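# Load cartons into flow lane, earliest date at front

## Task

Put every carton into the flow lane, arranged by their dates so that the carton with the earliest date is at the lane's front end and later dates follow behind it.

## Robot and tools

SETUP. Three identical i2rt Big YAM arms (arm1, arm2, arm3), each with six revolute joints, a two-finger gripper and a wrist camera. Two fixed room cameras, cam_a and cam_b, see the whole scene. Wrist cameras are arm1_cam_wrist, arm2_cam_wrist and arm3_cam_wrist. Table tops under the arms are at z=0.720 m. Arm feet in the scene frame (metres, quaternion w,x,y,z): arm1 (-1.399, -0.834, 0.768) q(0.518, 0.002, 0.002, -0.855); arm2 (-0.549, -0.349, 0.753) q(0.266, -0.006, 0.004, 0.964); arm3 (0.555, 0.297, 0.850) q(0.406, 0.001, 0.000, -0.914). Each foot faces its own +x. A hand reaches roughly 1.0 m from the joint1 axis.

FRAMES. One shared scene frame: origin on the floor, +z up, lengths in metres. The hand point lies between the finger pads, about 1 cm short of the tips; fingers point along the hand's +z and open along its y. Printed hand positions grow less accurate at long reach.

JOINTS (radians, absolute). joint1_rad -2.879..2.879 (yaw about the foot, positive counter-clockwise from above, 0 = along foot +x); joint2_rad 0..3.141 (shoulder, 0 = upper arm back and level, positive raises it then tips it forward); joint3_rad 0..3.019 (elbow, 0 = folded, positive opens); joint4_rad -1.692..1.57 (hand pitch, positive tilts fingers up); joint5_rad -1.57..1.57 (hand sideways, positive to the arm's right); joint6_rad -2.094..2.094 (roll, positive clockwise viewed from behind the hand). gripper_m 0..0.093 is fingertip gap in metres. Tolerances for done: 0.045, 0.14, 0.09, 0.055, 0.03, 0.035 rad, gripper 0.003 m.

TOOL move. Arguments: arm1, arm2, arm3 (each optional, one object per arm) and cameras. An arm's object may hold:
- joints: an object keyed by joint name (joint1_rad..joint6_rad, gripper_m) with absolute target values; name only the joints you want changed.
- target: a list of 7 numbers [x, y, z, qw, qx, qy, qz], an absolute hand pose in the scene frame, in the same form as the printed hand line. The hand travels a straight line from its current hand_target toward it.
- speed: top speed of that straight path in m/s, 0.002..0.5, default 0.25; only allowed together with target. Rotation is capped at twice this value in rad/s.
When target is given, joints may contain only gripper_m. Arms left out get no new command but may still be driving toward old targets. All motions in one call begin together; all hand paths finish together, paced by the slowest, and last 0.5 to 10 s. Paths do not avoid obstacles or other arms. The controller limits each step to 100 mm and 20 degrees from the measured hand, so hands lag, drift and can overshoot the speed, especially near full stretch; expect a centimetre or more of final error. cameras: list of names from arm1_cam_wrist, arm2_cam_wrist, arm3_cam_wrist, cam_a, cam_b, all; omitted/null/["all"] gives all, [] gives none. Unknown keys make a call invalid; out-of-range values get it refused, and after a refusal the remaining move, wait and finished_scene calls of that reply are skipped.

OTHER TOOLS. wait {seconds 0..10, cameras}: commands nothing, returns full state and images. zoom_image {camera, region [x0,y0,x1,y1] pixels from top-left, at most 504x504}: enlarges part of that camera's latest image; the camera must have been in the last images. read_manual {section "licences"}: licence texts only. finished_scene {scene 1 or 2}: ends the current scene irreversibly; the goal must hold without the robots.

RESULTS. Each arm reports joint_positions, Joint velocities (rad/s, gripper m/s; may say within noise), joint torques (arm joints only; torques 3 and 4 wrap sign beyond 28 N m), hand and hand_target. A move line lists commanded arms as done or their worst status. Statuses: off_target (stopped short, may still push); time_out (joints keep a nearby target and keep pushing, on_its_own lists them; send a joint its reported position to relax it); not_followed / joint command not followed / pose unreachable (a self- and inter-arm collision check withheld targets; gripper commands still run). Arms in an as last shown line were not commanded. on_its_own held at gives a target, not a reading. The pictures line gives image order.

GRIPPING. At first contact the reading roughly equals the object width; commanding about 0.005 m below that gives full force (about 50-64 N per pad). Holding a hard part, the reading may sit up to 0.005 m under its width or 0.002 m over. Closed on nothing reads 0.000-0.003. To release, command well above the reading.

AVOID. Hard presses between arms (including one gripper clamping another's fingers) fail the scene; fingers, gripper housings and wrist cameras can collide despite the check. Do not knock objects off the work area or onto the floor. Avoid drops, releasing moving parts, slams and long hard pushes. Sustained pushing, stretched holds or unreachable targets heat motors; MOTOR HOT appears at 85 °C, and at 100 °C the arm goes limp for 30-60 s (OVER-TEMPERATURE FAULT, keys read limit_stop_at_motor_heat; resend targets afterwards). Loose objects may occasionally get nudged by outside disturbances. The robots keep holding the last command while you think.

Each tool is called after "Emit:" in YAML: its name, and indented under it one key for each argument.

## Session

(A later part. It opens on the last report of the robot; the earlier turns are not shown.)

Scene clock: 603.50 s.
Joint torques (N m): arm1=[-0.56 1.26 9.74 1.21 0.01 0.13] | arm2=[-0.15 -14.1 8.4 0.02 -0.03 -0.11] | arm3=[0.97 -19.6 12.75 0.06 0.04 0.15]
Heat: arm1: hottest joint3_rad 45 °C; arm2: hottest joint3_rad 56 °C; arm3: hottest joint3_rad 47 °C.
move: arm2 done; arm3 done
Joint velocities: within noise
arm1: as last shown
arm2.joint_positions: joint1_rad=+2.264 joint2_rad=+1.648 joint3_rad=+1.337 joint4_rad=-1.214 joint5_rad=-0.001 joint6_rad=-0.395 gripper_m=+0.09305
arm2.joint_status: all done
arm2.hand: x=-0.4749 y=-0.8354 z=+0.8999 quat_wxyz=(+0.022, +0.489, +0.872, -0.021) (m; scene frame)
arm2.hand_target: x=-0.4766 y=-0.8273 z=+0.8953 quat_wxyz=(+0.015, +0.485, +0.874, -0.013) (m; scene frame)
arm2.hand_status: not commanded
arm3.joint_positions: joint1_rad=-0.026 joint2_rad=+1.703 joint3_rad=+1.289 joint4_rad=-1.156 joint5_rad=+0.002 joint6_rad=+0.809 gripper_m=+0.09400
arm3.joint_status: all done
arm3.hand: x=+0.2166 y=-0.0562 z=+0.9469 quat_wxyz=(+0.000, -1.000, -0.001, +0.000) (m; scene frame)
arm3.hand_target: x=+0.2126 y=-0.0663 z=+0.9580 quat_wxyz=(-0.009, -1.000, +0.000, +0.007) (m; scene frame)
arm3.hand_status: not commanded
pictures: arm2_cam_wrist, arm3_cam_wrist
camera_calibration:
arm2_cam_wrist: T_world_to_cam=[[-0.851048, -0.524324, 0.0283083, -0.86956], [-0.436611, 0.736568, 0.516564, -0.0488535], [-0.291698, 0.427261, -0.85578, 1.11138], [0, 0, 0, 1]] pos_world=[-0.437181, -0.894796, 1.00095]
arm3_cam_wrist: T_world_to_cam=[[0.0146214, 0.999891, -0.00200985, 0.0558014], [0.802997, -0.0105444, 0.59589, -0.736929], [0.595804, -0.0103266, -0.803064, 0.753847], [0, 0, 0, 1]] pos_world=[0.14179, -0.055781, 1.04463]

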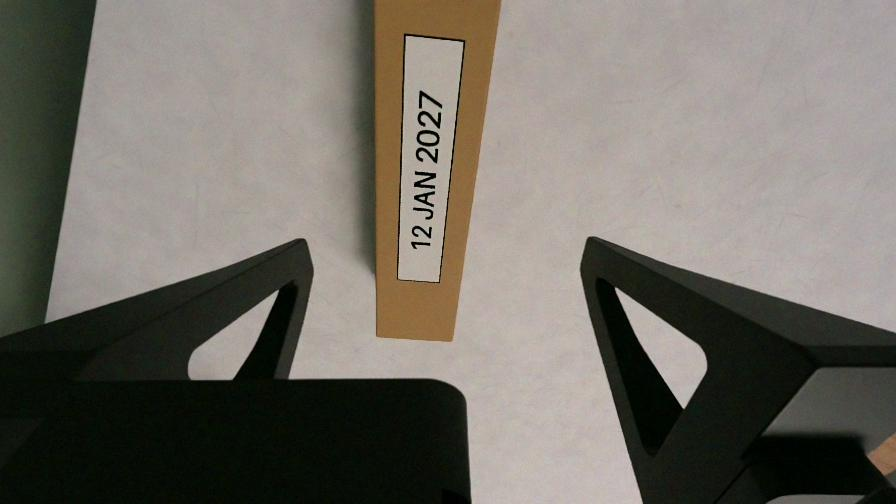

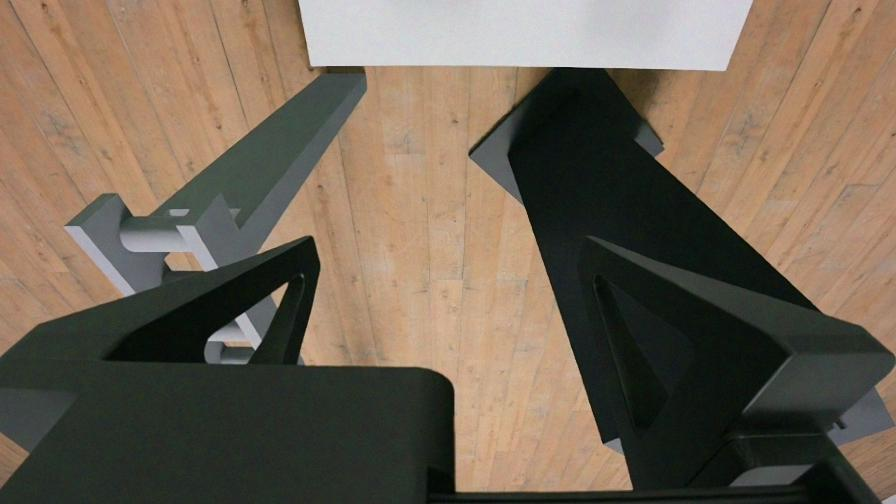

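Emit:
move:
  arm2: {"target": [-0.473, -0.826, 0.81, 0, 0.527, 0.8499, 0], "speed": 0.25}
  arm3: {"target": [-0.035, -0.06, 0.90, 0, -1, 0, 0], "speed": 0.25}
  cameras: ["arm2_cam_wrist", "arm3_cam_wrist"]

Scene clock: 620.03 s.
Joint torques (N m): arm1=[-0.56 1.32 9.77 1.22 0 0.13] | arm2=[0.5 -12.75 7.98 0.77 0.03 0.1] | arm3=[0.32 -25.99 15.12 0.03 0.06 -0.03]
Heat: arm1: hottest joint3_rad 45 °C; arm2: hottest joint3_rad 54 °C; arm3: hottest joint3_rad 46 °C.
move: arm2 off_target; arm3 off_target
Joint velocities: within noise
arm1: as last shown
arm2.joint_positions: joint1_rad=+2.264 joint2_rad=+1.735 joint3_rad=+1.234 joint4_rad=-1.061 joint5_rad=+0.006 joint6_rad=-0.310 gripper_m=+0.09305
arm2.joint_status: not commanded
arm2.hand: x=-0.4762 y=-0.8304 z=+0.8227 quat_wxyz=(+0.007, +0.526, +0.850, -0.007) (m; scene frame)
arm2.hand_target: x=-0.4731 y=-0.8258 z=+0.8103 quat_wxyz=(+0.000, +0.527, +0.850, +0.000) (m; scene frame)
arm2.hand_status: off_target (0.014 m and 1.2 deg from the pose sent, 0.090 m and 6.1 deg at the start)
arm3.joint_positions: joint1_rad=-0.290 joint2_rad=+2.226 joint3_rad=+1.994 joint4_rad=-1.341 joint5_rad=+0.002 joint6_rad=+0.555 gripper_m=+0.09400
arm3.joint_status: not commanded
arm3.hand: x=-0.0249 y=-0.0539 z=+0.9045 quat_wxyz=(+0.001, -1.000, +0.004, -0.002) (m; scene frame)
arm3.hand_target: x=-0.0345 y=-0.0597 z=+0.8999 quat_wxyz=(+0.000, -1.000, +0.000, +0.001) (m; scene frame)
arm3.hand_status: off_target (0.013 m and 0.5 deg from the pose sent, 0.256 m and 0.1 deg at the start)
pictures: arm2_cam_wrist, arm3_cam_wrist
camera_calibration:
arm2_cam_wrist: T_world_to_cam=[[-0.892514, -0.450682, 0.0174559, -0.815569], [-0.368238, 0.750501, 0.54877, 0.00440815], [-0.260421, 0.483357, -0.835791, 1.08788], [0, 0, 0, 1]] pos_world=[-0.442976, -0.896705, 0.921059]
arm3_cam_wrist: T_world_to_cam=[[0.0241363, 0.999709, 0.000267499, 0.055126], [0.801003, -0.019499, 0.598343, -0.52043], [0.598174, -0.0142275, -0.80124, 0.861855], [0, 0, 0, 1]] pos_world=[-0.100004, -0.0529958, 1.00193]

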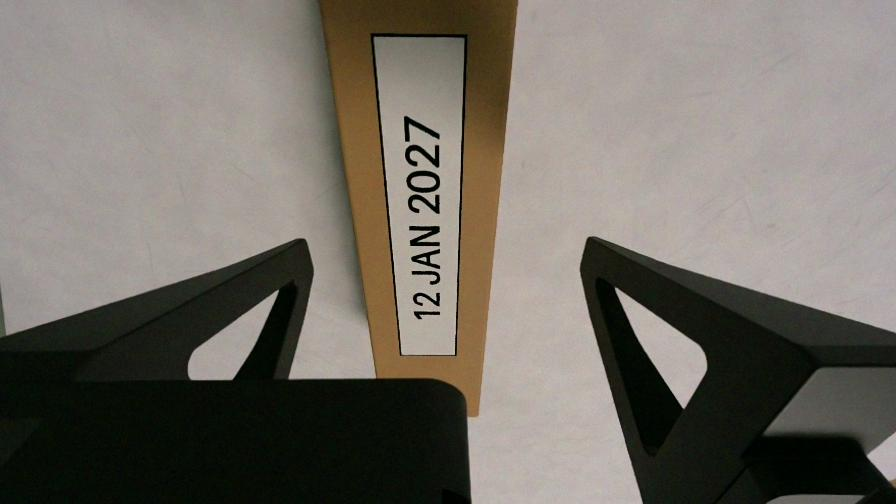

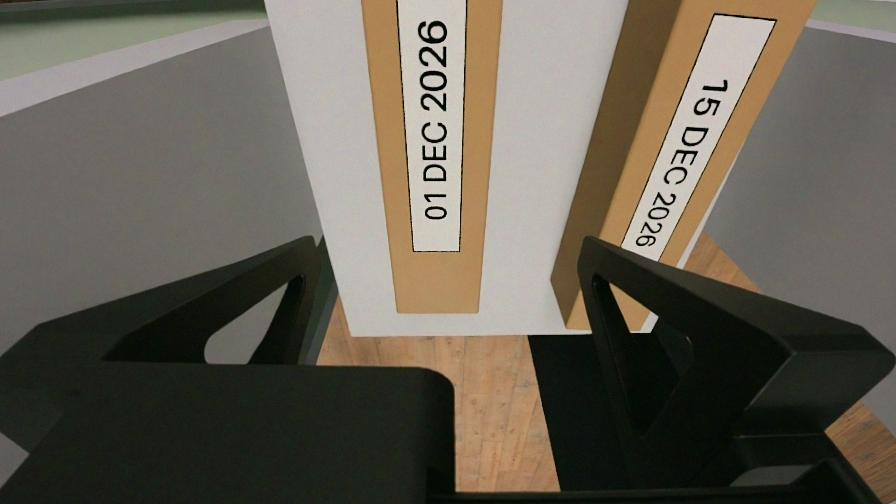

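Emit:
move:
  arm2: {"target": [-0.477, -0.799, 0.750, 0, 0.527, 0.8499, 0], "speed": 0.2}
  arm3: {"target": [-0.031, -0.066, 0.778, 0, -1, 0, 0], "speed": 0.2}
  cameras: ["arm2_cam_wrist", "arm3_cam_wrist"]

Scene clock: 643.07 s.
Joint torques (N m): arm1=[-0.56 1.26 9.77 1.2 0 0.12] | arm2=[0.5 -12.4 7.09 0.77 0.02 0.08] | arm3=[0.97 -28.34 11.54 0.66 0.06 0.07]
Heat: arm1: hottest joint3_rad 45 °C; arm2: hottest joint3_rad 50 °C; arm3: hottest joint3_rad 50 °C.
move: arm2 off_target; arm3 off_target
Joint velocities: within noise
arm1: as last shown
arm2.joint_positions: joint1_rad=+2.264 joint2_rad=+1.768 joint3_rad=+1.086 joint4_rad=-0.884 joint5_rad=+0.006 joint6_rad=-0.310 gripper_m=+0.09305
arm2.joint_status: not commanded
arm2.hand: x=-0.4797 y=-0.8044 z=+0.7609 quat_wxyz=(+0.007, +0.526, +0.851, -0.006) (m; scene frame)
arm2.hand_target: x=-0.4771 y=-0.7988 z=+0.7502 quat_wxyz=(+0.000, +0.527, +0.850, +0.000) (m; scene frame)
arm2.hand_status: off_target (0.012 m and 1.1 deg from the pose sent, 0.079 m and 1.2 deg at the start)
arm3.joint_positions: joint1_rad=-0.290 joint2_rad=+2.368 joint3_rad=+1.920 joint4_rad=-1.130 joint5_rad=+0.002 joint6_rad=+0.554 gripper_m=+0.09400
arm3.joint_status: not commanded
arm3.hand: x=-0.0291 y=-0.0565 z=+0.7840 quat_wxyz=(+0.003, -1.000, +0.004, -0.004) (m; scene frame)
arm3.hand_target: x=-0.0307 y=-0.0659 z=+0.7781 quat_wxyz=(+0.000, -1.000, +0.000, +0.000) (m; scene frame)
arm3.hand_status: off_target (0.011 m and 0.7 deg from the pose sent, 0.127 m and 0.5 deg at the start)
pictures: arm2_cam_wrist, arm3_cam_wrist
camera_calibration:
arm2_cam_wrist: T_world_to_cam=[[-0.892462, -0.450812, 0.0167268, -0.805446], [-0.368134, 0.749216, 0.550593, 0.0151395], [-0.260746, 0.485226, -0.834606, 1.02314], [0, 0, 0, 1]] pos_world=[-0.446476, -0.870904, 0.859059]
arm3_cam_wrist: T_world_to_cam=[[0.0237186, 0.999715, 0.00278416, 0.055905], [0.798693, -0.0206241, 0.601385, -0.44765], [0.601271, -0.0120403, -0.798955, 0.766235], [0, 0, 0, 1]] pos_world=[-0.104506, -0.0558957, 0.881241]

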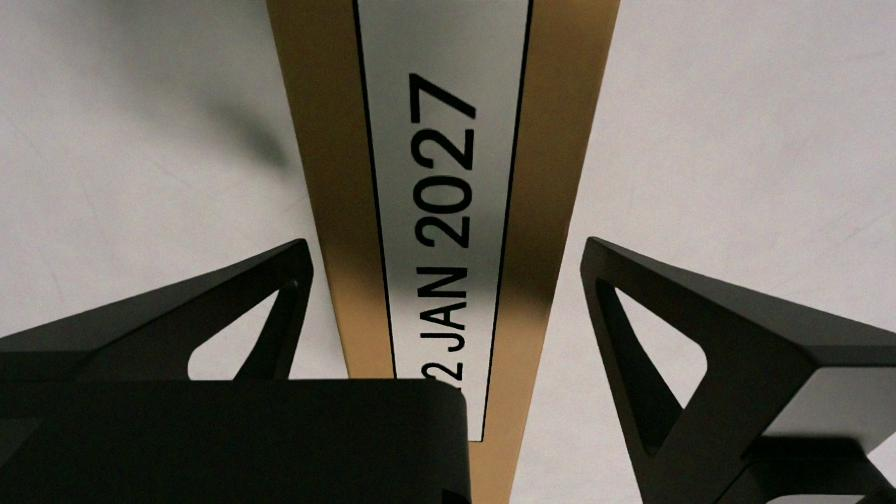

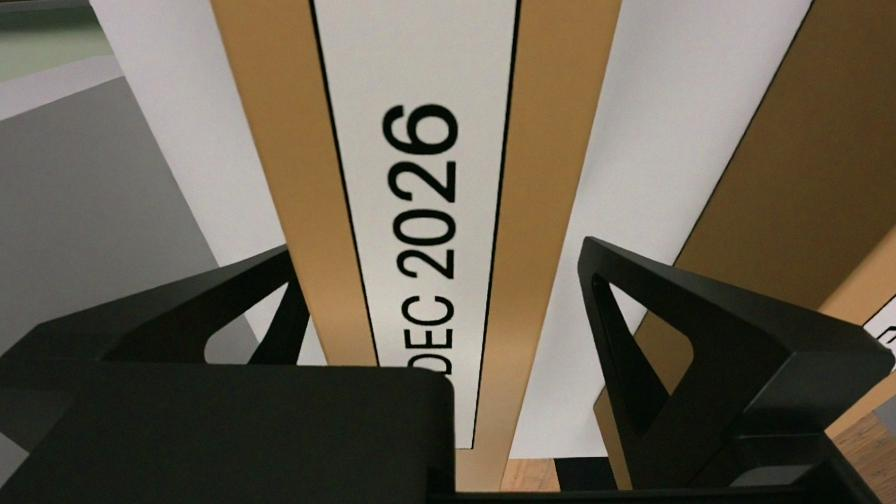

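Emit:
move:
  arm2: {"joints": {"gripper_m": 0.053}}
  arm3: {"joints": {"gripper_m": 0.053}}
  cameras: ["arm3_cam_wrist"]

Scene clock: 650.63 s.
Joint torques (N m): arm1=[-0.5 1.26 9.76 1.21 0 0.12] | arm2=[0.5 -12.22 7.1 0.75 0.05 0.08] | arm3=[0.79 -28.22 11.63 0.57 0.11 0.09]
Heat: arm1: hottest joint3_rad 45 °C; arm2: hottest joint3_rad 49 °C; arm3: hottest joint3_rad 49 °C.
move: arm2 off_target; arm3 off_target
Joint velocities: within noise
arm1: as last shown
arm2.joint_positions: joint1_rad=+2.264 joint2_rad=+1.768 joint3_rad=+1.086 joint4_rad=-0.884 joint5_rad=+0.005 joint6_rad=-0.309 gripper_m=+0.06053
arm2.joint_status: gripper_m off_target (ended at +0.06055, target +0.05300)
arm2.hand: x=-0.4794 y=-0.8043 z=+0.7609 quat_wxyz=(+0.007, +0.526, +0.850, -0.006) (m; scene frame)
arm2.hand_target: x=-0.4771 y=-0.7987 z=+0.7502 quat_wxyz=(+0.000, +0.527, +0.850, +0.000) (m; scene frame)
arm2.hand_status: not commanded
arm3.joint_positions: joint1_rad=-0.289 joint2_rad=+2.368 joint3_rad=+1.920 joint4_rad=-1.128 joint5_rad=+0.000 joint6_rad=+0.554 gripper_m=+0.05856
arm3.joint_status: gripper_m off_target (ended at +0.05858, target +0.05300)
arm3.hand: x=-0.0288 y=-0.0576 z=+0.7840 quat_wxyz=(+0.002, -1.000, +0.003, -0.003) (m; scene frame)
arm3.hand_target: x=-0.0308 y=-0.0658 z=+0.7781 quat_wxyz=(+0.000, -1.000, +0.000, +0.000) (m; scene frame)
arm3.hand_status: not commanded
pictures: arm3_cam_wrist
camera_calibration:
arm3_cam_wrist: T_world_to_cam=[[0.0225982, 0.999744, 0.000583978, 0.0587192], [0.799019, -0.0184121, 0.601024, -0.44743], [0.600881, -0.0131154, -0.799231, 0.766183], [0, 0, 0, 1]] pos_world=[-0.104206, -0.0568935, 0.881239]

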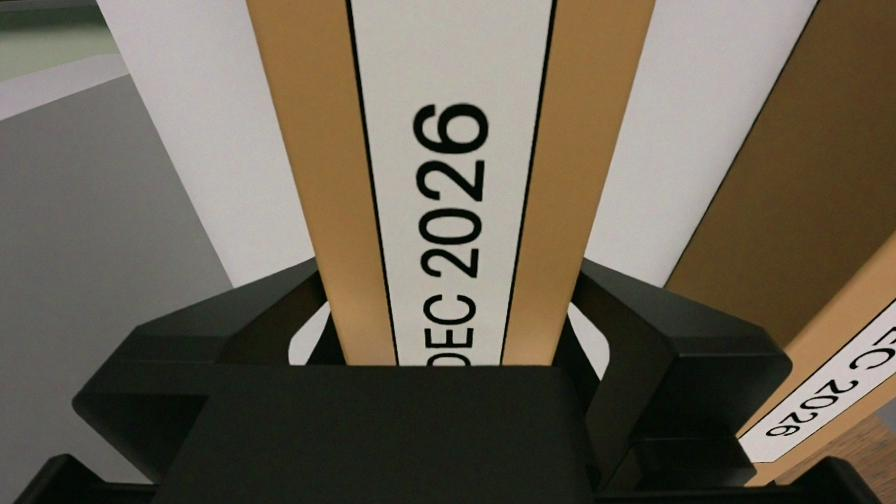

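Emit:
move:
  arm2: {"joints": {"joint2_rad": 1.40}}
  arm3: {"target": [0.22, -0.06, 0.96, 0, -1, 0, 0], "speed": 0.3}
  cameras: ["arm2_cam_wrist", "arm3_cam_wrist"]

Scene clock: 658.37 s.
Joint torques (N m): arm1=[-0.62 1.26 9.74 1.22 0 0.12] | arm2=[0.44 -10.23 11.07 1.4 0.01 0.09] | arm3=[0.32 -21.13 10.55 0.01 0.21 0.17]
Heat: arm1: hottest joint3_rad 45 °C; arm2: hottest joint3_rad 49 °C; arm3: hottest joint3_rad 48 °C.
move: arm2 done; arm3 done
Joint velocities: within noise
arm1: as last shown
arm2.joint_positions: joint1_rad=+2.264 joint2_rad=+1.401 joint3_rad=+1.065 joint4_rad=-0.882 joint5_rad=+0.006 joint6_rad=-0.309 gripper_m=+0.06053
arm2.joint_status: all done
arm2.hand: x=-0.4796 y=-0.8120 z=+0.9174 quat_wxyz=(+0.119, +0.518, +0.836, -0.137) (m; scene frame)
arm2.hand_target: x=-0.4754 y=-0.8171 z=+0.9236 quat_wxyz=(+0.126, +0.518, +0.834, -0.144) (m; scene frame)
arm2.hand_status: not commanded
arm3.joint_positions: joint1_rad=-0.019 joint2_rad=+1.707 joint3_rad=+1.304 joint4_rad=-1.180 joint5_rad=-0.002 joint6_rad=+0.811 gripper_m=+0.05856
arm3.joint_status: not commanded
arm3.hand: x=+0.2197 y=-0.0589 z=+0.9502 quat_wxyz=(+0.004, -1.000, -0.003, -0.006) (m; scene frame)
arm3.hand_target: x=+0.2200 y=-0.0601 z=+0.9600 quat_wxyz=(+0.000, -1.000, +0.000, +0.000) (m; scene frame)
arm3.hand_status: done (0.010 m and 0.9 deg from the pose sent, 0.305 m and 0.6 deg at the start)
pictures: arm2_cam_wrist, arm3_cam_wrist
camera_calibration:
arm2_cam_wrist: T_world_to_cam=[[-0.897669, -0.423932, 0.120303, -0.88712], [-0.386541, 0.888585, 0.246989, 0.317449], [-0.211605, 0.175212, -0.961522, 1.04583], [0, 0, 0, 1]] pos_world=[-0.452329, -0.841401, 1.03391]
arm3_cam_wrist: T_world_to_cam=[[0.0100393, 0.999936, 0.00520058, 0.0526834], [0.796178, -0.01114, 0.60496, -0.748564], [0.604979, -0.0019328, -0.796239, 0.746599], [0, 0, 0, 1]] pos_world=[0.143785, -0.0595759, 1.04705]

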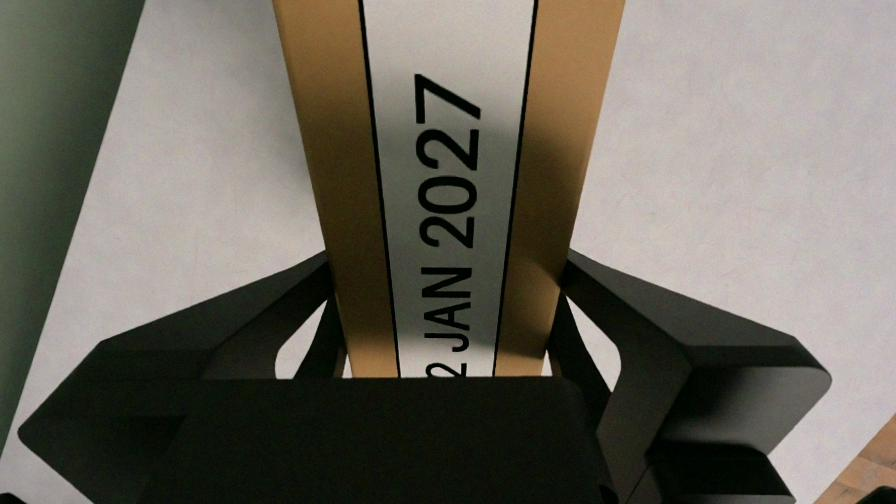

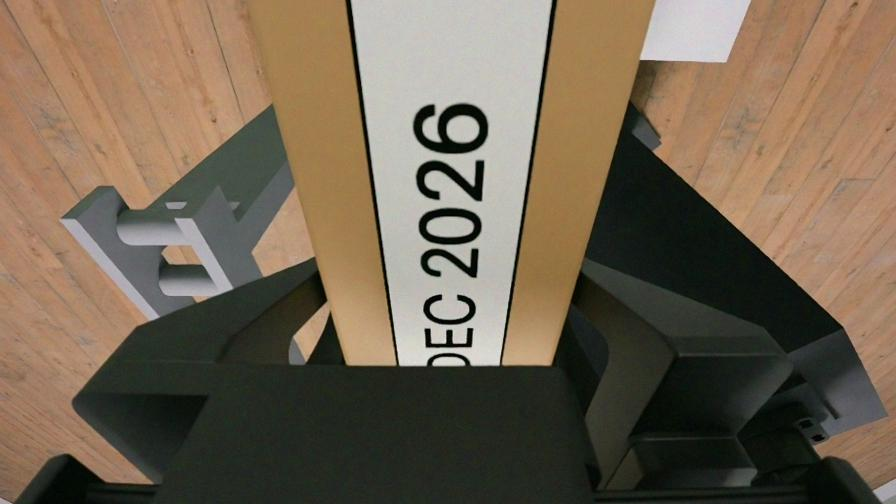

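Emit:
move:
  arm2: {"joints": {"joint1_rad": -1.992, "joint2_rad": 1.673, "joint3_rad": 1.467, "joint4_rad": -1.34, "joint5_rad": 0.0, "joint6_rad": 0.611}}
  arm3: {"joints": {"joint1_rad": 0.839, "joint2_rad": 2.065, "joint3_rad": 1.78, "joint4_rad": -1.263, "joint5_rad": 0.0, "joint6_rad": 1.701}}
  cameras: ["arm2_cam_wrist", "arm3_cam_wrist"]

Scene clock: 670.07 s.
Joint torques (N m): arm1=[-0.5 1.26 9.76 1.2 0 0.12] | arm2=[0.21 -16.32 11.21 -0.1 -0.01 0.07] | arm3=[0.5 -27.69 14.58 -0.08 0.17 0.16]
Heat: arm1: hottest joint3_rad 46 °C; arm2: hottest joint3_rad 49 °C; arm3: hottest joint3_rad 48 °C.
move: arm2 done; arm3 done
Joint velocities: within noise
arm1: as last shown
arm2.joint_positions: joint1_rad=-1.997 joint2_rad=+1.692 joint3_rad=+1.448 joint4_rad=-1.331 joint5_rad=+0.001 joint6_rad=+0.603 gripper_m=+0.06054
arm2.joint_status: all done
arm2.hand: x=-0.1346 y=-0.0609 z=+0.9140 quat_wxyz=(-0.003, +0.001, -1.000, +0.007) (m; scene frame)
arm2.hand_target: x=-0.1337 y=-0.0564 z=+0.9299 quat_wxyz=(-0.015, -0.001, -1.000, -0.001) (m; scene frame)
arm2.hand_status: not commanded
arm3.joint_positions: joint1_rad=+0.835 joint2_rad=+2.080 joint3_rad=+1.731 joint4_rad=-1.256 joint5_rad=-0.002 joint6_rad=+1.693 gripper_m=+0.05857
arm3.joint_status: all done
arm3.hand: x=+0.6162 y=-0.3156 z=+0.9020 quat_wxyz=(+0.017, -1.000, +0.011, +0.000) (m; scene frame)
arm3.hand_target: x=+0.6199 y=-0.3325 z=+0.9286 quat_wxyz=(-0.011, -1.000, +0.013, -0.002) (m; scene frame)
arm3.hand_status: not commanded
pictures: arm2_cam_wrist, arm3_cam_wrist
camera_calibration:
arm2_cam_wrist: T_world_to_cam=[[0.00668248, -0.999585, 0.0280348, -0.0875606], [-0.828735, 0.010153, 0.559549, -0.614355], [-0.559601, -0.0269726, -0.828323, 0.803013], [0, 0, 0, 1]] pos_world=[-0.0591857, -0.0596273, 1.01137]
arm3_cam_wrist: T_world_to_cam=[[0.0370712, 0.998808, 0.0317559, 0.264623], [0.802617, -0.048691, 0.594504, -1.0444], [0.595342, 0.00344886, -0.803465, 0.481975], [0, 0, 0, 1]] pos_world=[0.541504, -0.316823, 0.999747]

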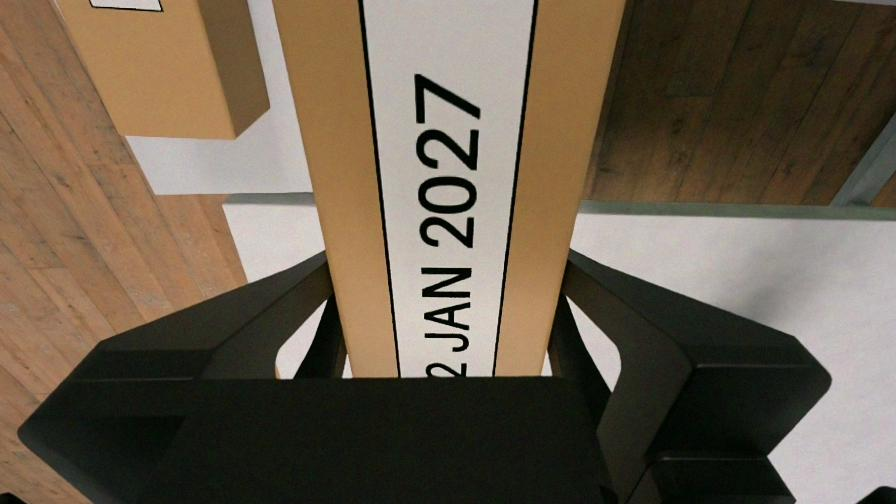

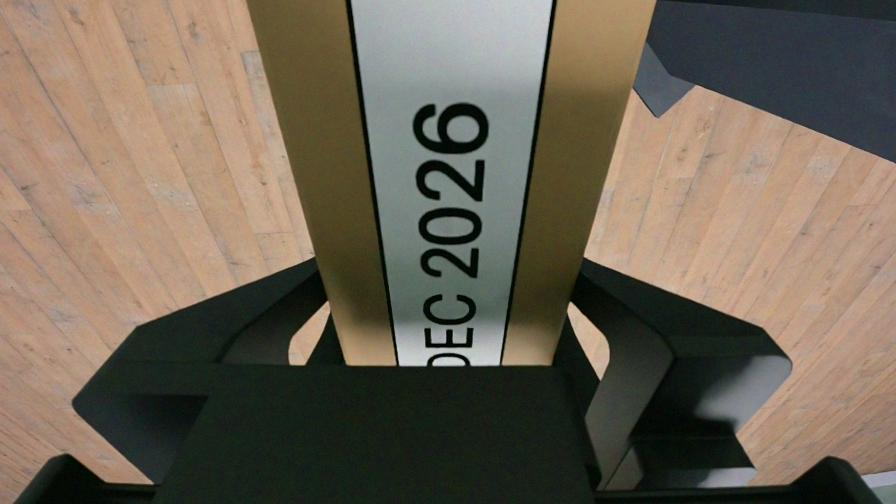

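Emit:
move:
  arm2: {"target": [0.008, -0.055, 0.80, 0, 0, 1, 0], "speed": 0.25}
  arm3: {"target": [0.62, -0.336, 0.84, -0.0008, -0.9978, 0.0131, 0.0645], "speed": 0.2}
  cameras: ["arm3_cam_wrist", "cam_b"]

Scene clock: 677.47 s.
Joint torques (N m): arm1=[-0.56 1.2 9.76 1.2 0 0.12] | arm2=[-0.73 -17.73 14.12 -0.06 -0.1 -0.14] | arm3=[0.62 -26.7 10.45 0.47 0.36 0.16]
Heat: arm1: hottest joint3_rad 46 °C; arm2: hottest joint3_rad 51 °C; arm3: hottest joint3_rad 49 °C.
move: arm2 off_target; arm3 done
Joint velocities: within noise
arm1: as last shown
arm2.joint_positions: joint1_rad=-2.113 joint2_rad=+2.076 joint3_rad=+1.681 joint4_rad=-1.212 joint5_rad=-0.011 joint6_rad=+0.495 gripper_m=+0.06054
arm2.joint_status: not commanded
arm2.hand: x=-0.0129 y=-0.0616 z=+0.7908 quat_wxyz=(+0.014, -0.003, -1.000, +0.010) (m; scene frame)
arm2.hand_target: x=+0.0070 y=-0.0556 z=+0.8004 quat_wxyz=(-0.001, +0.000, -1.000, +0.000) (m; scene frame)
arm2.hand_status: off_target (0.024 m and 2.0 deg from the pose sent, 0.183 m and 0.9 deg at the start)
arm3.joint_positions: joint1_rad=+0.865 joint2_rad=+2.186 joint3_rad=+1.731 joint4_rad=-1.148 joint5_rad=+0.125 joint6_rad=+1.728 gripper_m=+0.05856
arm3.joint_status: not commanded
arm3.hand: x=+0.6150 y=-0.3310 z=+0.8383 quat_wxyz=(+0.007, -0.998, +0.012, +0.063) (m; scene frame)
arm3.hand_target: x=+0.6199 y=-0.3359 z=+0.8401 quat_wxyz=(-0.001, -0.998, +0.013, +0.064) (m; scene frame)
arm3.hand_status: done (0.007 m and 0.9 deg from the pose sent, 0.065 m and 7.7 deg at the start)
pictures: arm3_cam_wrist, cam_b
camera_calibration:
arm3_cam_wrist: T_world_to_cam=[[0.0410618, 0.999125, 0.00797131, 0.299691], [0.871138, -0.0397066, 0.48943, -0.957296], [0.489319, -0.0131528, -0.872006, 0.548739], [0, 0, 0, 1]] pos_world=[0.553123, -0.330222, 0.944645]

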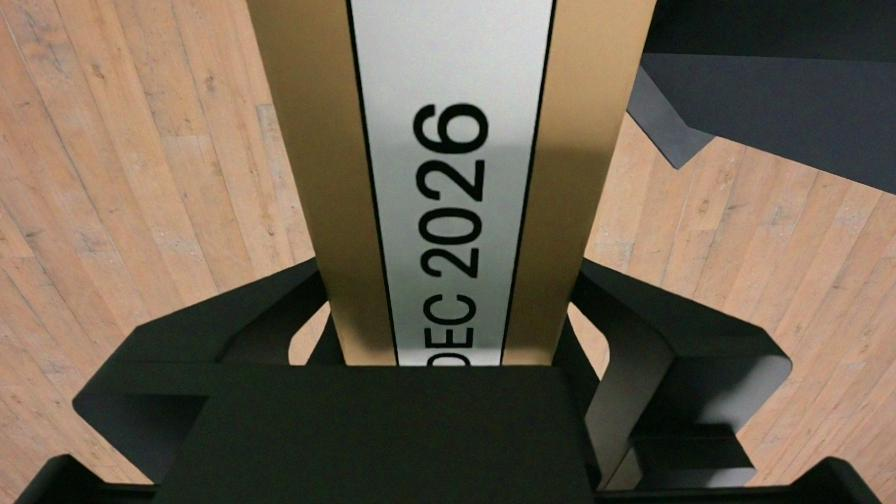

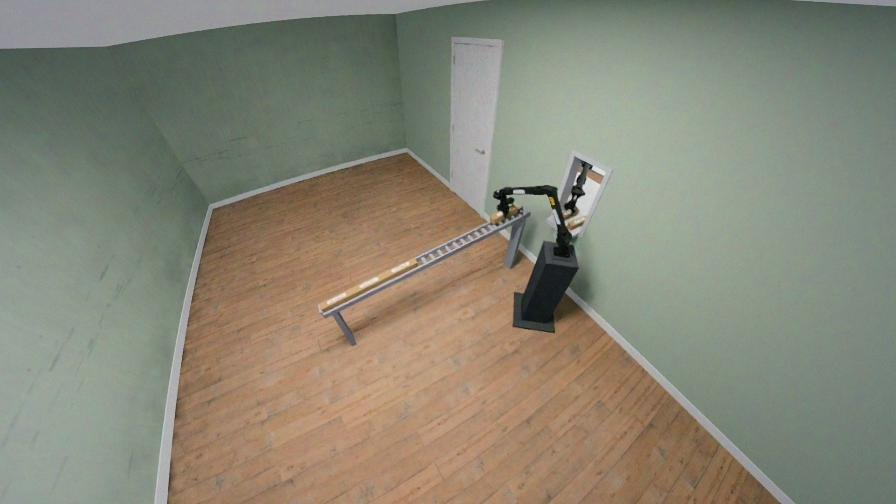

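Emit:
zoom_image:
  camera: "cam_b"
  region: [400, 150, 600, 290]

Scaled by 2.520 from the camera's 896x504 image, which has a finer 1280x720 frame.

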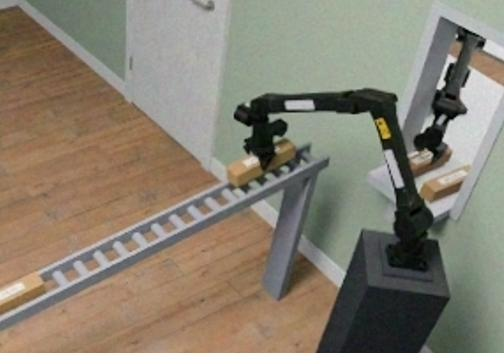

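Emit:
move:
  arm2: {"target": [0.01, -0.055, 0.762, 0, 0, 1, 0], "speed": 0.1}
  arm3: {"target": [0.622, -0.331, 0.795, -0.0008, -0.9978, 0.0131, 0.0645], "speed": 0.15}
  cameras: ["cam_b"]

Emit:
zoom_image:
  camera: "cam_b"
  region: [460, 180, 560, 250]

Scene clock: 682.87 s.
Joint torques (N m): arm1=[-0.56 1.26 9.77 1.18 0 0.12] | arm2=[-0.67 -15.62 11.62 0.98 -0.11 -0.13] | arm3=[1.2 -27.4 9.84 0.44 0.36 0.15]
Heat: arm1: hottest joint3_rad 46 °C; arm2: hottest joint3_rad 51 °C; arm3: hottest joint3_rad 48 °C.
move: arm2 off_target; arm3 done
Joint velocities: within noise
arm1.joint_positions: joint1_rad=+0.517 joint2_rad=+0.599 joint3_rad=+1.378 joint4_rad=-1.291 joint5_rad=+0.006 joint6_rad=-0.008 gripper_m=+0.09297
arm1.joint_status: not commanded
arm1.hand: x=-1.3930 y=-1.0703 z=+1.3143 quat_wxyz=(-0.359, -0.599, -0.623, +0.352) (m; scene frame)
arm1.hand_target: x=-1.3968 y=-1.0665 z=+1.3227 quat_wxyz=(-0.362, -0.605, -0.614, +0.356) (m; scene frame)
arm1.hand_status: not commanded
arm2.joint_positions: joint1_rad=-2.114 joint2_rad=+2.089 joint3_rad=+1.681 joint4_rad=-1.159 joint5_rad=-0.011 joint6_rad=+0.494 gripper_m=+0.06055
arm2.joint_status: not commanded
arm2.hand: x=-0.0021 y=-0.0566 z=+0.7832 quat_wxyz=(-0.004, -0.003, -1.000, +0.000) (m; scene frame)
arm2.hand_target: x=+0.0088 y=-0.0557 z=+0.7624 quat_wxyz=(+0.000, +0.000, -1.000, +0.000) (m; scene frame)
arm2.hand_status: off_target (0.024 m and 0.5 deg from the pose sent, 0.037 m and 2.0 deg at the start)
arm3.joint_positions: joint1_rad=+0.866 joint2_rad=+2.233 joint3_rad=+1.685 joint4_rad=-1.054 joint5_rad=+0.125 joint6_rad=+1.733 gripper_m=+0.05856
arm3.joint_status: not commanded
arm3.hand: x=+0.6150 y=-0.3264 z=+0.7938 quat_wxyz=(+0.007, -0.998, +0.014, +0.063) (m; scene frame)
arm3.hand_target: x=+0.6221 y=-0.3309 z=+0.7951 quat_wxyz=(-0.001, -0.998, +0.013, +0.064) (m; scene frame)
arm3.hand_status: done (0.009 m and 0.9 deg from the pose sent, 0.044 m and 0.9 deg at the start)
pictures: cam_b

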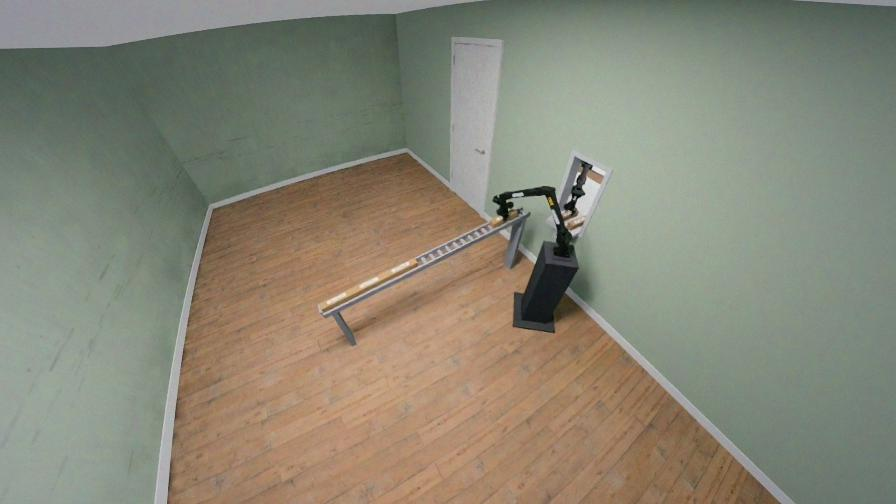

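Scaled by 5.040 from the camera's 896x504 image, which has a finer 1280x720 frame.

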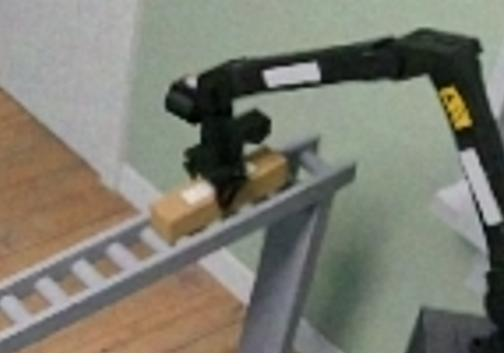

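Emit:
move:
  arm2: {"joints": {"gripper_m": 0.093}}
  arm3: {"target": [0.626, -0.330, 0.770, -0.0008, -0.9978, 0.0131, 0.0645], "speed": 0.1}
  cameras: ["cam_b"]

Emit:
zoom_image:
  camera: "cam_b"
  region: [460, 180, 560, 250]

Scene clock: 686.63 s.
Joint torques (N m): arm1=[-0.5 1.26 9.77 1.21 0 0.12] | arm2=[-0.73 -18.61 11.29 0.65 -0.06 -0.12] | arm3=[0.91 -26.29 9.29 0.47 0.41 0.14]
Heat: arm1: hottest joint3_rad 46 °C; arm2: hottest joint3_rad 51 °C; arm3: hottest joint3_rad 48 °C.
move: arm2 done; arm3 done
Joint velocities: within noise
arm1: as last shown
arm2.joint_positions: joint1_rad=-2.114 joint2_rad=+2.125 joint3_rad=+1.681 joint4_rad=-1.153 joint5_rad=-0.013 joint6_rad=+0.492 gripper_m=+0.09294
arm2.joint_status: all done
arm2.hand: x=-0.0043 y=-0.0578 z=+0.7620 quat_wxyz=(+0.010, -0.002, -1.000, +0.006) (m; scene frame)
arm2.hand_target: x=+0.0088 y=-0.0557 z=+0.7623 quat_wxyz=(+0.000, +0.000, -1.000, +0.000) (m; scene frame)
arm2.hand_status: not commanded
arm3.joint_positions: joint1_rad=+0.875 joint2_rad=+2.255 joint3_rad=+1.680 joint4_rad=-1.008 joint5_rad=+0.123 joint6_rad=+1.739 gripper_m=+0.05856
arm3.joint_status: not commanded
arm3.hand: x=+0.6215 y=-0.3307 z=+0.7791 quat_wxyz=(-0.003, -0.998, +0.014, +0.061) (m; scene frame)
arm3.hand_target: x=+0.6259 y=-0.3299 z=+0.7702 quat_wxyz=(-0.001, -0.998, +0.013, +0.064) (m; scene frame)
arm3.hand_status: done (0.010 m and 0.5 deg from the pose sent, 0.026 m and 0.9 deg at the start)
pictures: cam_b

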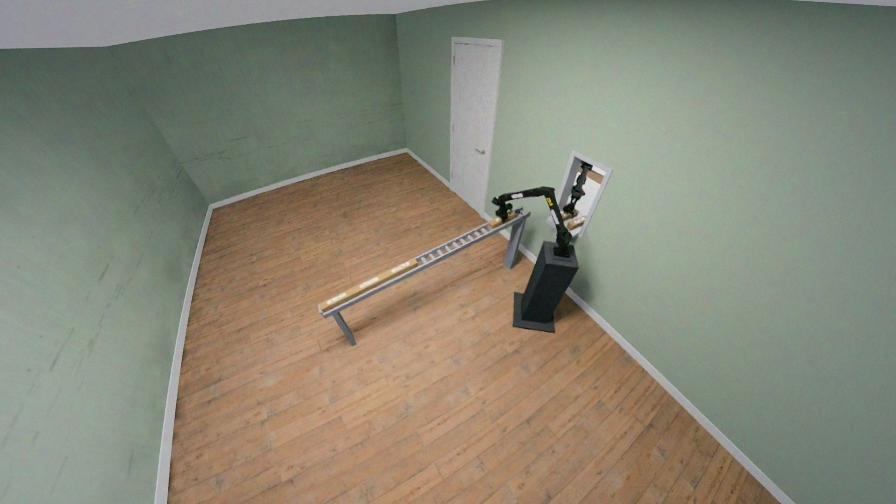

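Scaled by 5.040 from the camera's 896x504 image, which has a finer 1280x720 frame.

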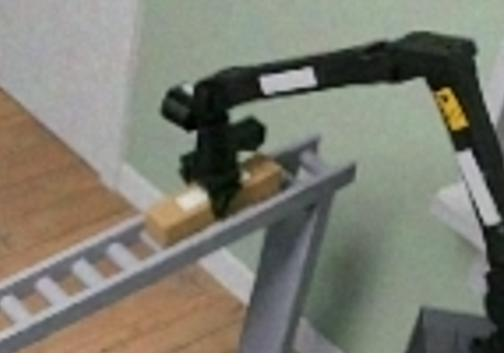

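Emit:
move:
  arm2: {"joints": {"joint2_rad": 1.72}}
  arm3: {"target": [0.626, -0.325, 0.755, -0.0008, -0.9978, 0.0131, 0.0645], "speed": 0.1}
  cameras: ["cam_b", "arm3_cam_wrist"]

Emit:
zoom_image:
  camera: "cam_b"
  region: [460, 180, 560, 250]

Scene clock: 690.43 s.
Joint torques (N m): arm1=[-0.5 1.26 9.76 1.2 0.01 0.12] | arm2=[-0.73 -16.09 12.34 1.36 -0.06 -0.13] | arm3=[0.21 -25.05 8.16 0.83 0.59 0.16]
Heat: arm1: hottest joint3_rad 46 °C; arm2: hottest joint3_rad 51 °C; arm3: hottest joint3_rad 47 °C.
move: arm2 done; arm3 off_target
Joint velocities: within noise
arm1: as last shown
arm2.joint_positions: joint1_rad=-2.114 joint2_rad=+1.713 joint3_rad=+1.692 joint4_rad=-1.150 joint5_rad=-0.013 joint6_rad=+0.492 gripper_m=+0.09294
arm2.joint_status: all done
arm2.hand: x=-0.0040 y=-0.0534 z=+1.0160 quat_wxyz=(-0.177, +0.001, -0.980, -0.093) (m; scene frame)
arm2.hand_target: x=+0.0040 y=-0.0539 z=+1.0217 quat_wxyz=(-0.186, +0.003, -0.978, -0.097) (m; scene frame)
arm2.hand_status: not commanded
arm3.joint_positions: joint1_rad=+0.881 joint2_rad=+2.255 joint3_rad=+1.667 joint4_rad=-0.980 joint5_rad=+0.118 joint6_rad=+1.739 gripper_m=+0.05856
arm3.joint_status: not commanded
arm3.hand: x=+0.6267 y=-0.3309 z=+0.7747 quat_wxyz=(-0.010, -0.998, +0.011, +0.057) (m; scene frame)
arm3.hand_target: x=+0.6260 y=-0.3245 z=+0.7555 quat_wxyz=(-0.001, -0.998, +0.013, +0.065) (m; scene frame)
arm3.hand_status: off_target (0.021 m and 1.4 deg from the pose sent, 0.025 m and 0.5 deg at the start)
pictures: arm3_cam_wrist, cam_b
camera_calibration:
arm3_cam_wrist: T_world_to_cam=[[0.0359904, 0.999005, -0.0263354, 0.329284], [0.86556, -0.0179894, 0.500482, -0.93427], [0.499511, -0.0408074, -0.865346, 0.466848], [0, 0, 0, 1]] pos_world=[0.56362, -0.326713, 0.880242]

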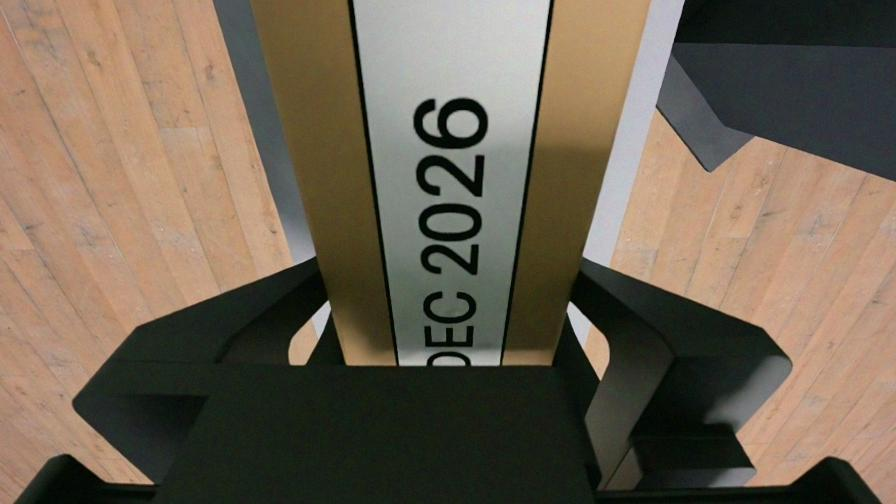

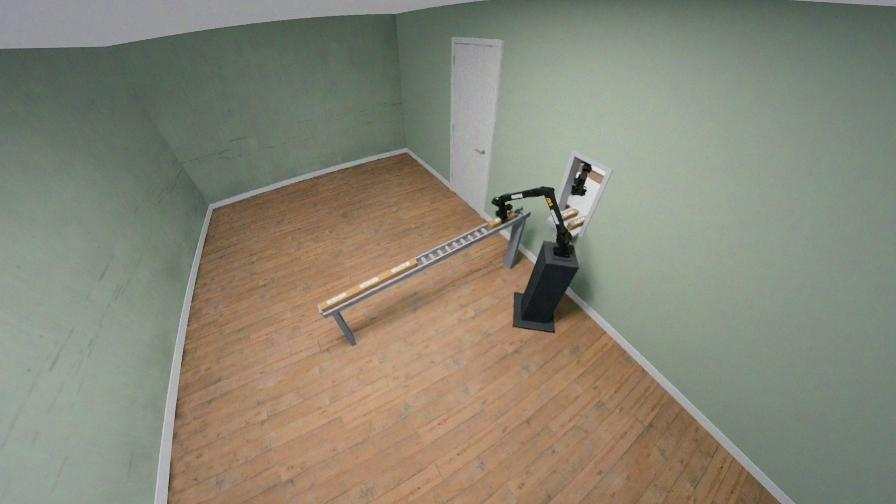

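Scaled by 5.040 from the camera's 896x504 image, which has a finer 1280x720 frame.

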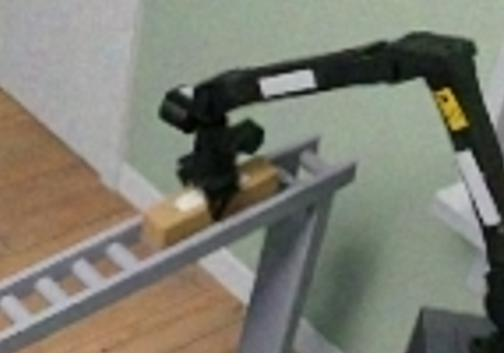

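Emit:
move:
  arm3: {"joints": {"gripper_m": 0.085}}
  cameras: ["cam_b", "arm3_cam_wrist"]

Emit:
zoom_image:
  camera: "cam_b"
  region: [310, 180, 560, 320]

Scene clock: 700.13 s.
Joint torques (N m): arm1=[-0.5 1.32 9.74 1.21 0 0.13] | arm2=[-0.67 -15.74 12.31 1.37 -0.06 -0.13] | arm3=[0.56 -25.11 8.59 0.58 0.21 0.16]
Heat: arm1: hottest joint3_rad 46 °C; arm2: hottest joint3_rad 52 °C; arm3: hottest joint3_rad 45 °C.
move: arm3 off_target
Joint velocities: within noise
arm1, arm2: as last shown
arm3.joint_positions: joint1_rad=+0.881 joint2_rad=+2.255 joint3_rad=+1.661 joint4_rad=-0.976 joint5_rad=+0.129 joint6_rad=+1.739 gripper_m=+0.07927
arm3.joint_status: gripper_m off_target (ended at +0.07921, target +0.08500)
arm3.hand: x=+0.6247 y=-0.3297 z=+0.7730 quat_wxyz=(-0.011, -0.998, +0.011, +0.063) (m; scene frame)
arm3.hand_target: x=+0.6260 y=-0.3245 z=+0.7554 quat_wxyz=(-0.001, -0.998, +0.013, +0.064) (m; scene frame)
arm3.hand_status: not commanded
pictures: arm3_cam_wrist, cam_b
camera_calibration:
arm3_cam_wrist: T_world_to_cam=[[0.0356538, 0.999003, -0.0268699, 0.32875], [0.871068, -0.0178859, 0.490837, -0.927546], [0.489867, -0.0409057, -0.870837, 0.476688], [0, 0, 0, 1]] pos_world=[0.56272, -0.325513, 0.879225]

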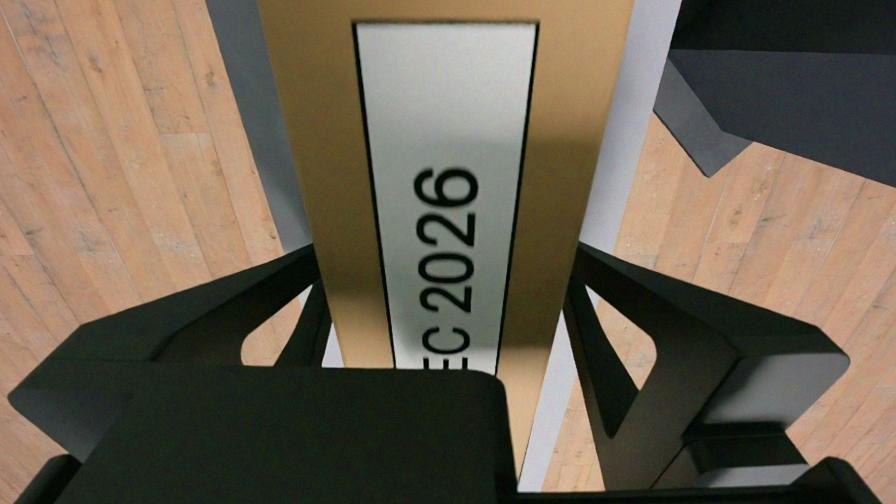

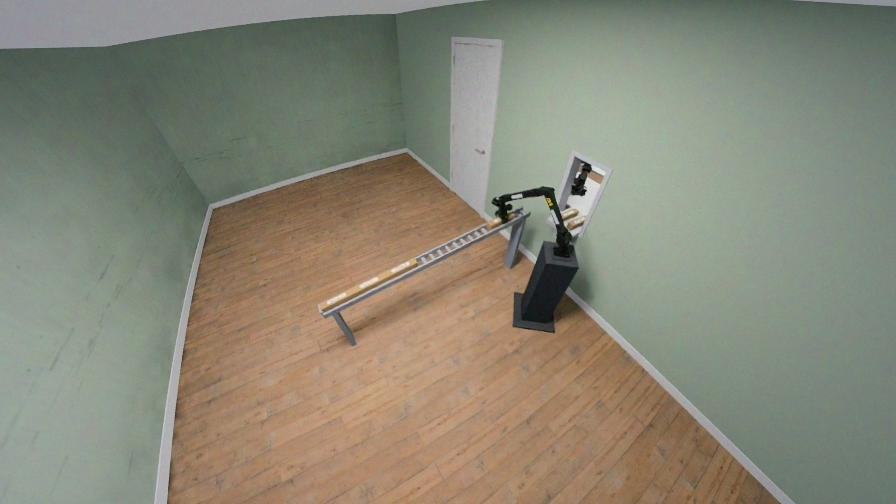

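Scaled by 2.016 from the camera's 896x504 image, which has a finer 1280x720 frame.

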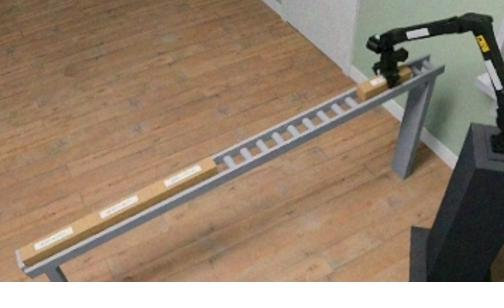

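Emit:
wait:
  seconds: 0.5
  cameras: ["cam_b", "arm3_cam_wrist"]

Emit:
zoom_image:
  camera: "cam_b"
  region: [460, 180, 560, 250]

Scene clock: 706.60 s.
Joint torques (N m): arm1=[-0.5 1.26 9.76 1.21 0 0.12] | arm2=[-0.73 -15.74 12.3 1.39 -0.06 -0.13] | arm3=[0.38 -25.05 8.59 0.64 0.21 0.15]
Heat: arm1: hottest joint3_rad 46 °C; arm2: hottest joint3_rad 52 °C; arm3: hottest joint3_rad 44 °C.
Joint velocities: within noise
arm1.joint_positions: joint1_rad=+0.517 joint2_rad=+0.599 joint3_rad=+1.378 joint4_rad=-1.291 joint5_rad=+0.006 joint6_rad=-0.008 gripper_m=+0.09297
arm1.joint_status: not commanded
arm1.hand: x=-1.3930 y=-1.0703 z=+1.3143 quat_wxyz=(-0.359, -0.599, -0.623, +0.352) (m; scene frame)
arm1.hand_target: x=-1.3968 y=-1.0665 z=+1.3227 quat_wxyz=(-0.362, -0.605, -0.614, +0.356) (m; scene frame)
arm1.hand_status: not commanded
arm2.joint_positions: joint1_rad=-2.114 joint2_rad=+1.713 joint3_rad=+1.692 joint4_rad=-1.150 joint5_rad=-0.013 joint6_rad=+0.492 gripper_m=+0.09294
arm2.joint_status: not commanded
arm2.hand: x=-0.0040 y=-0.0534 z=+1.0160 quat_wxyz=(-0.177, +0.001, -0.980, -0.093) (m; scene frame)
arm2.hand_target: x=+0.0040 y=-0.0539 z=+1.0217 quat_wxyz=(-0.186, +0.003, -0.978, -0.097) (m; scene frame)
arm2.hand_status: not commanded
arm3.joint_positions: joint1_rad=+0.881 joint2_rad=+2.255 joint3_rad=+1.661 joint4_rad=-0.976 joint5_rad=+0.129 joint6_rad=+1.739 gripper_m=+0.07927
arm3.joint_status: gripper_m off_target (ended at +0.07921, target +0.08500)
arm3.hand: x=+0.6247 y=-0.3297 z=+0.7730 quat_wxyz=(-0.011, -0.998, +0.011, +0.063) (m; scene frame)
arm3.hand_target: x=+0.6260 y=-0.3245 z=+0.7554 quat_wxyz=(-0.001, -0.998, +0.013, +0.064) (m; scene frame)
arm3.hand_status: not commanded
wait: 0.50 s; at rest from the start
pictures: arm3_cam_wrist, cam_b
camera_calibration:
arm3_cam_wrist: T_world_to_cam=[[0.0356538, 0.999003, -0.0268699, 0.32875], [0.871068, -0.0178859, 0.490837, -0.927546], [0.489867, -0.0409057, -0.870837, 0.476688], [0, 0, 0, 1]] pos_world=[0.56272, -0.325513, 0.879225]

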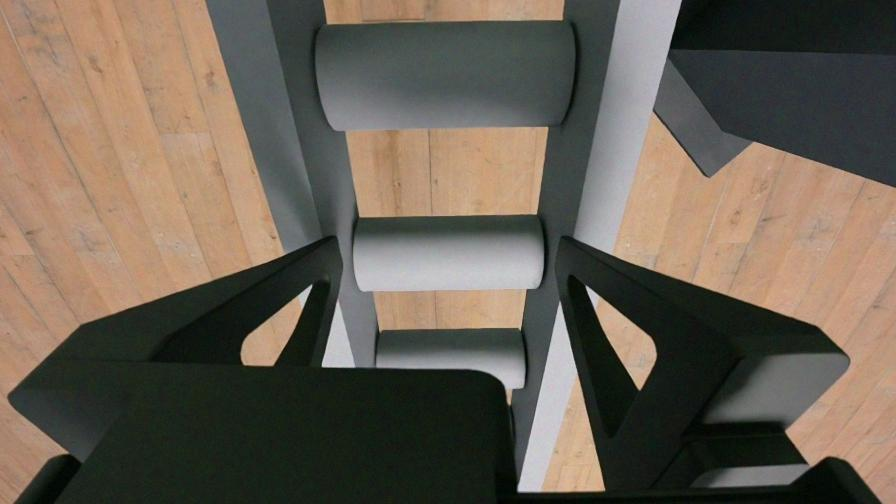

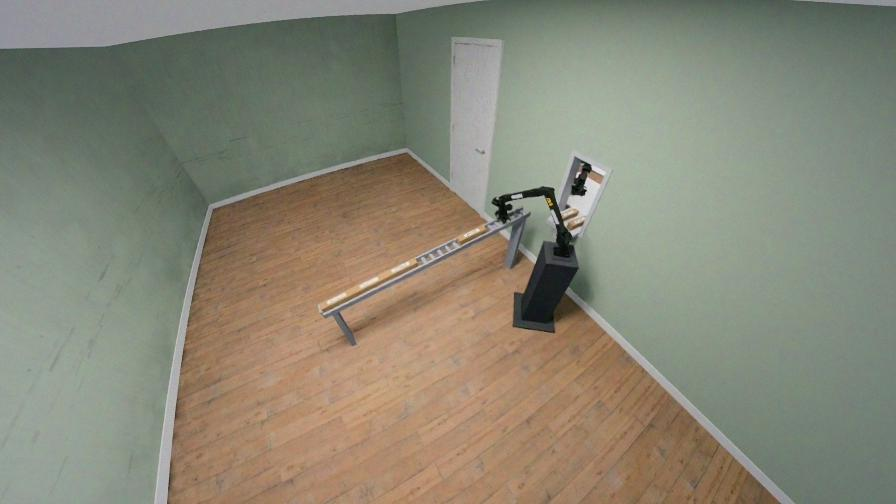

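Scaled by 5.040 from the camera's 896x504 image, which has a finer 1280x720 frame.

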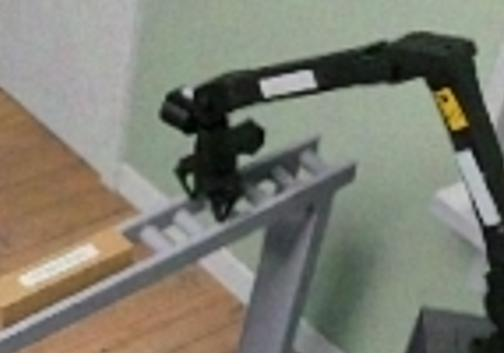

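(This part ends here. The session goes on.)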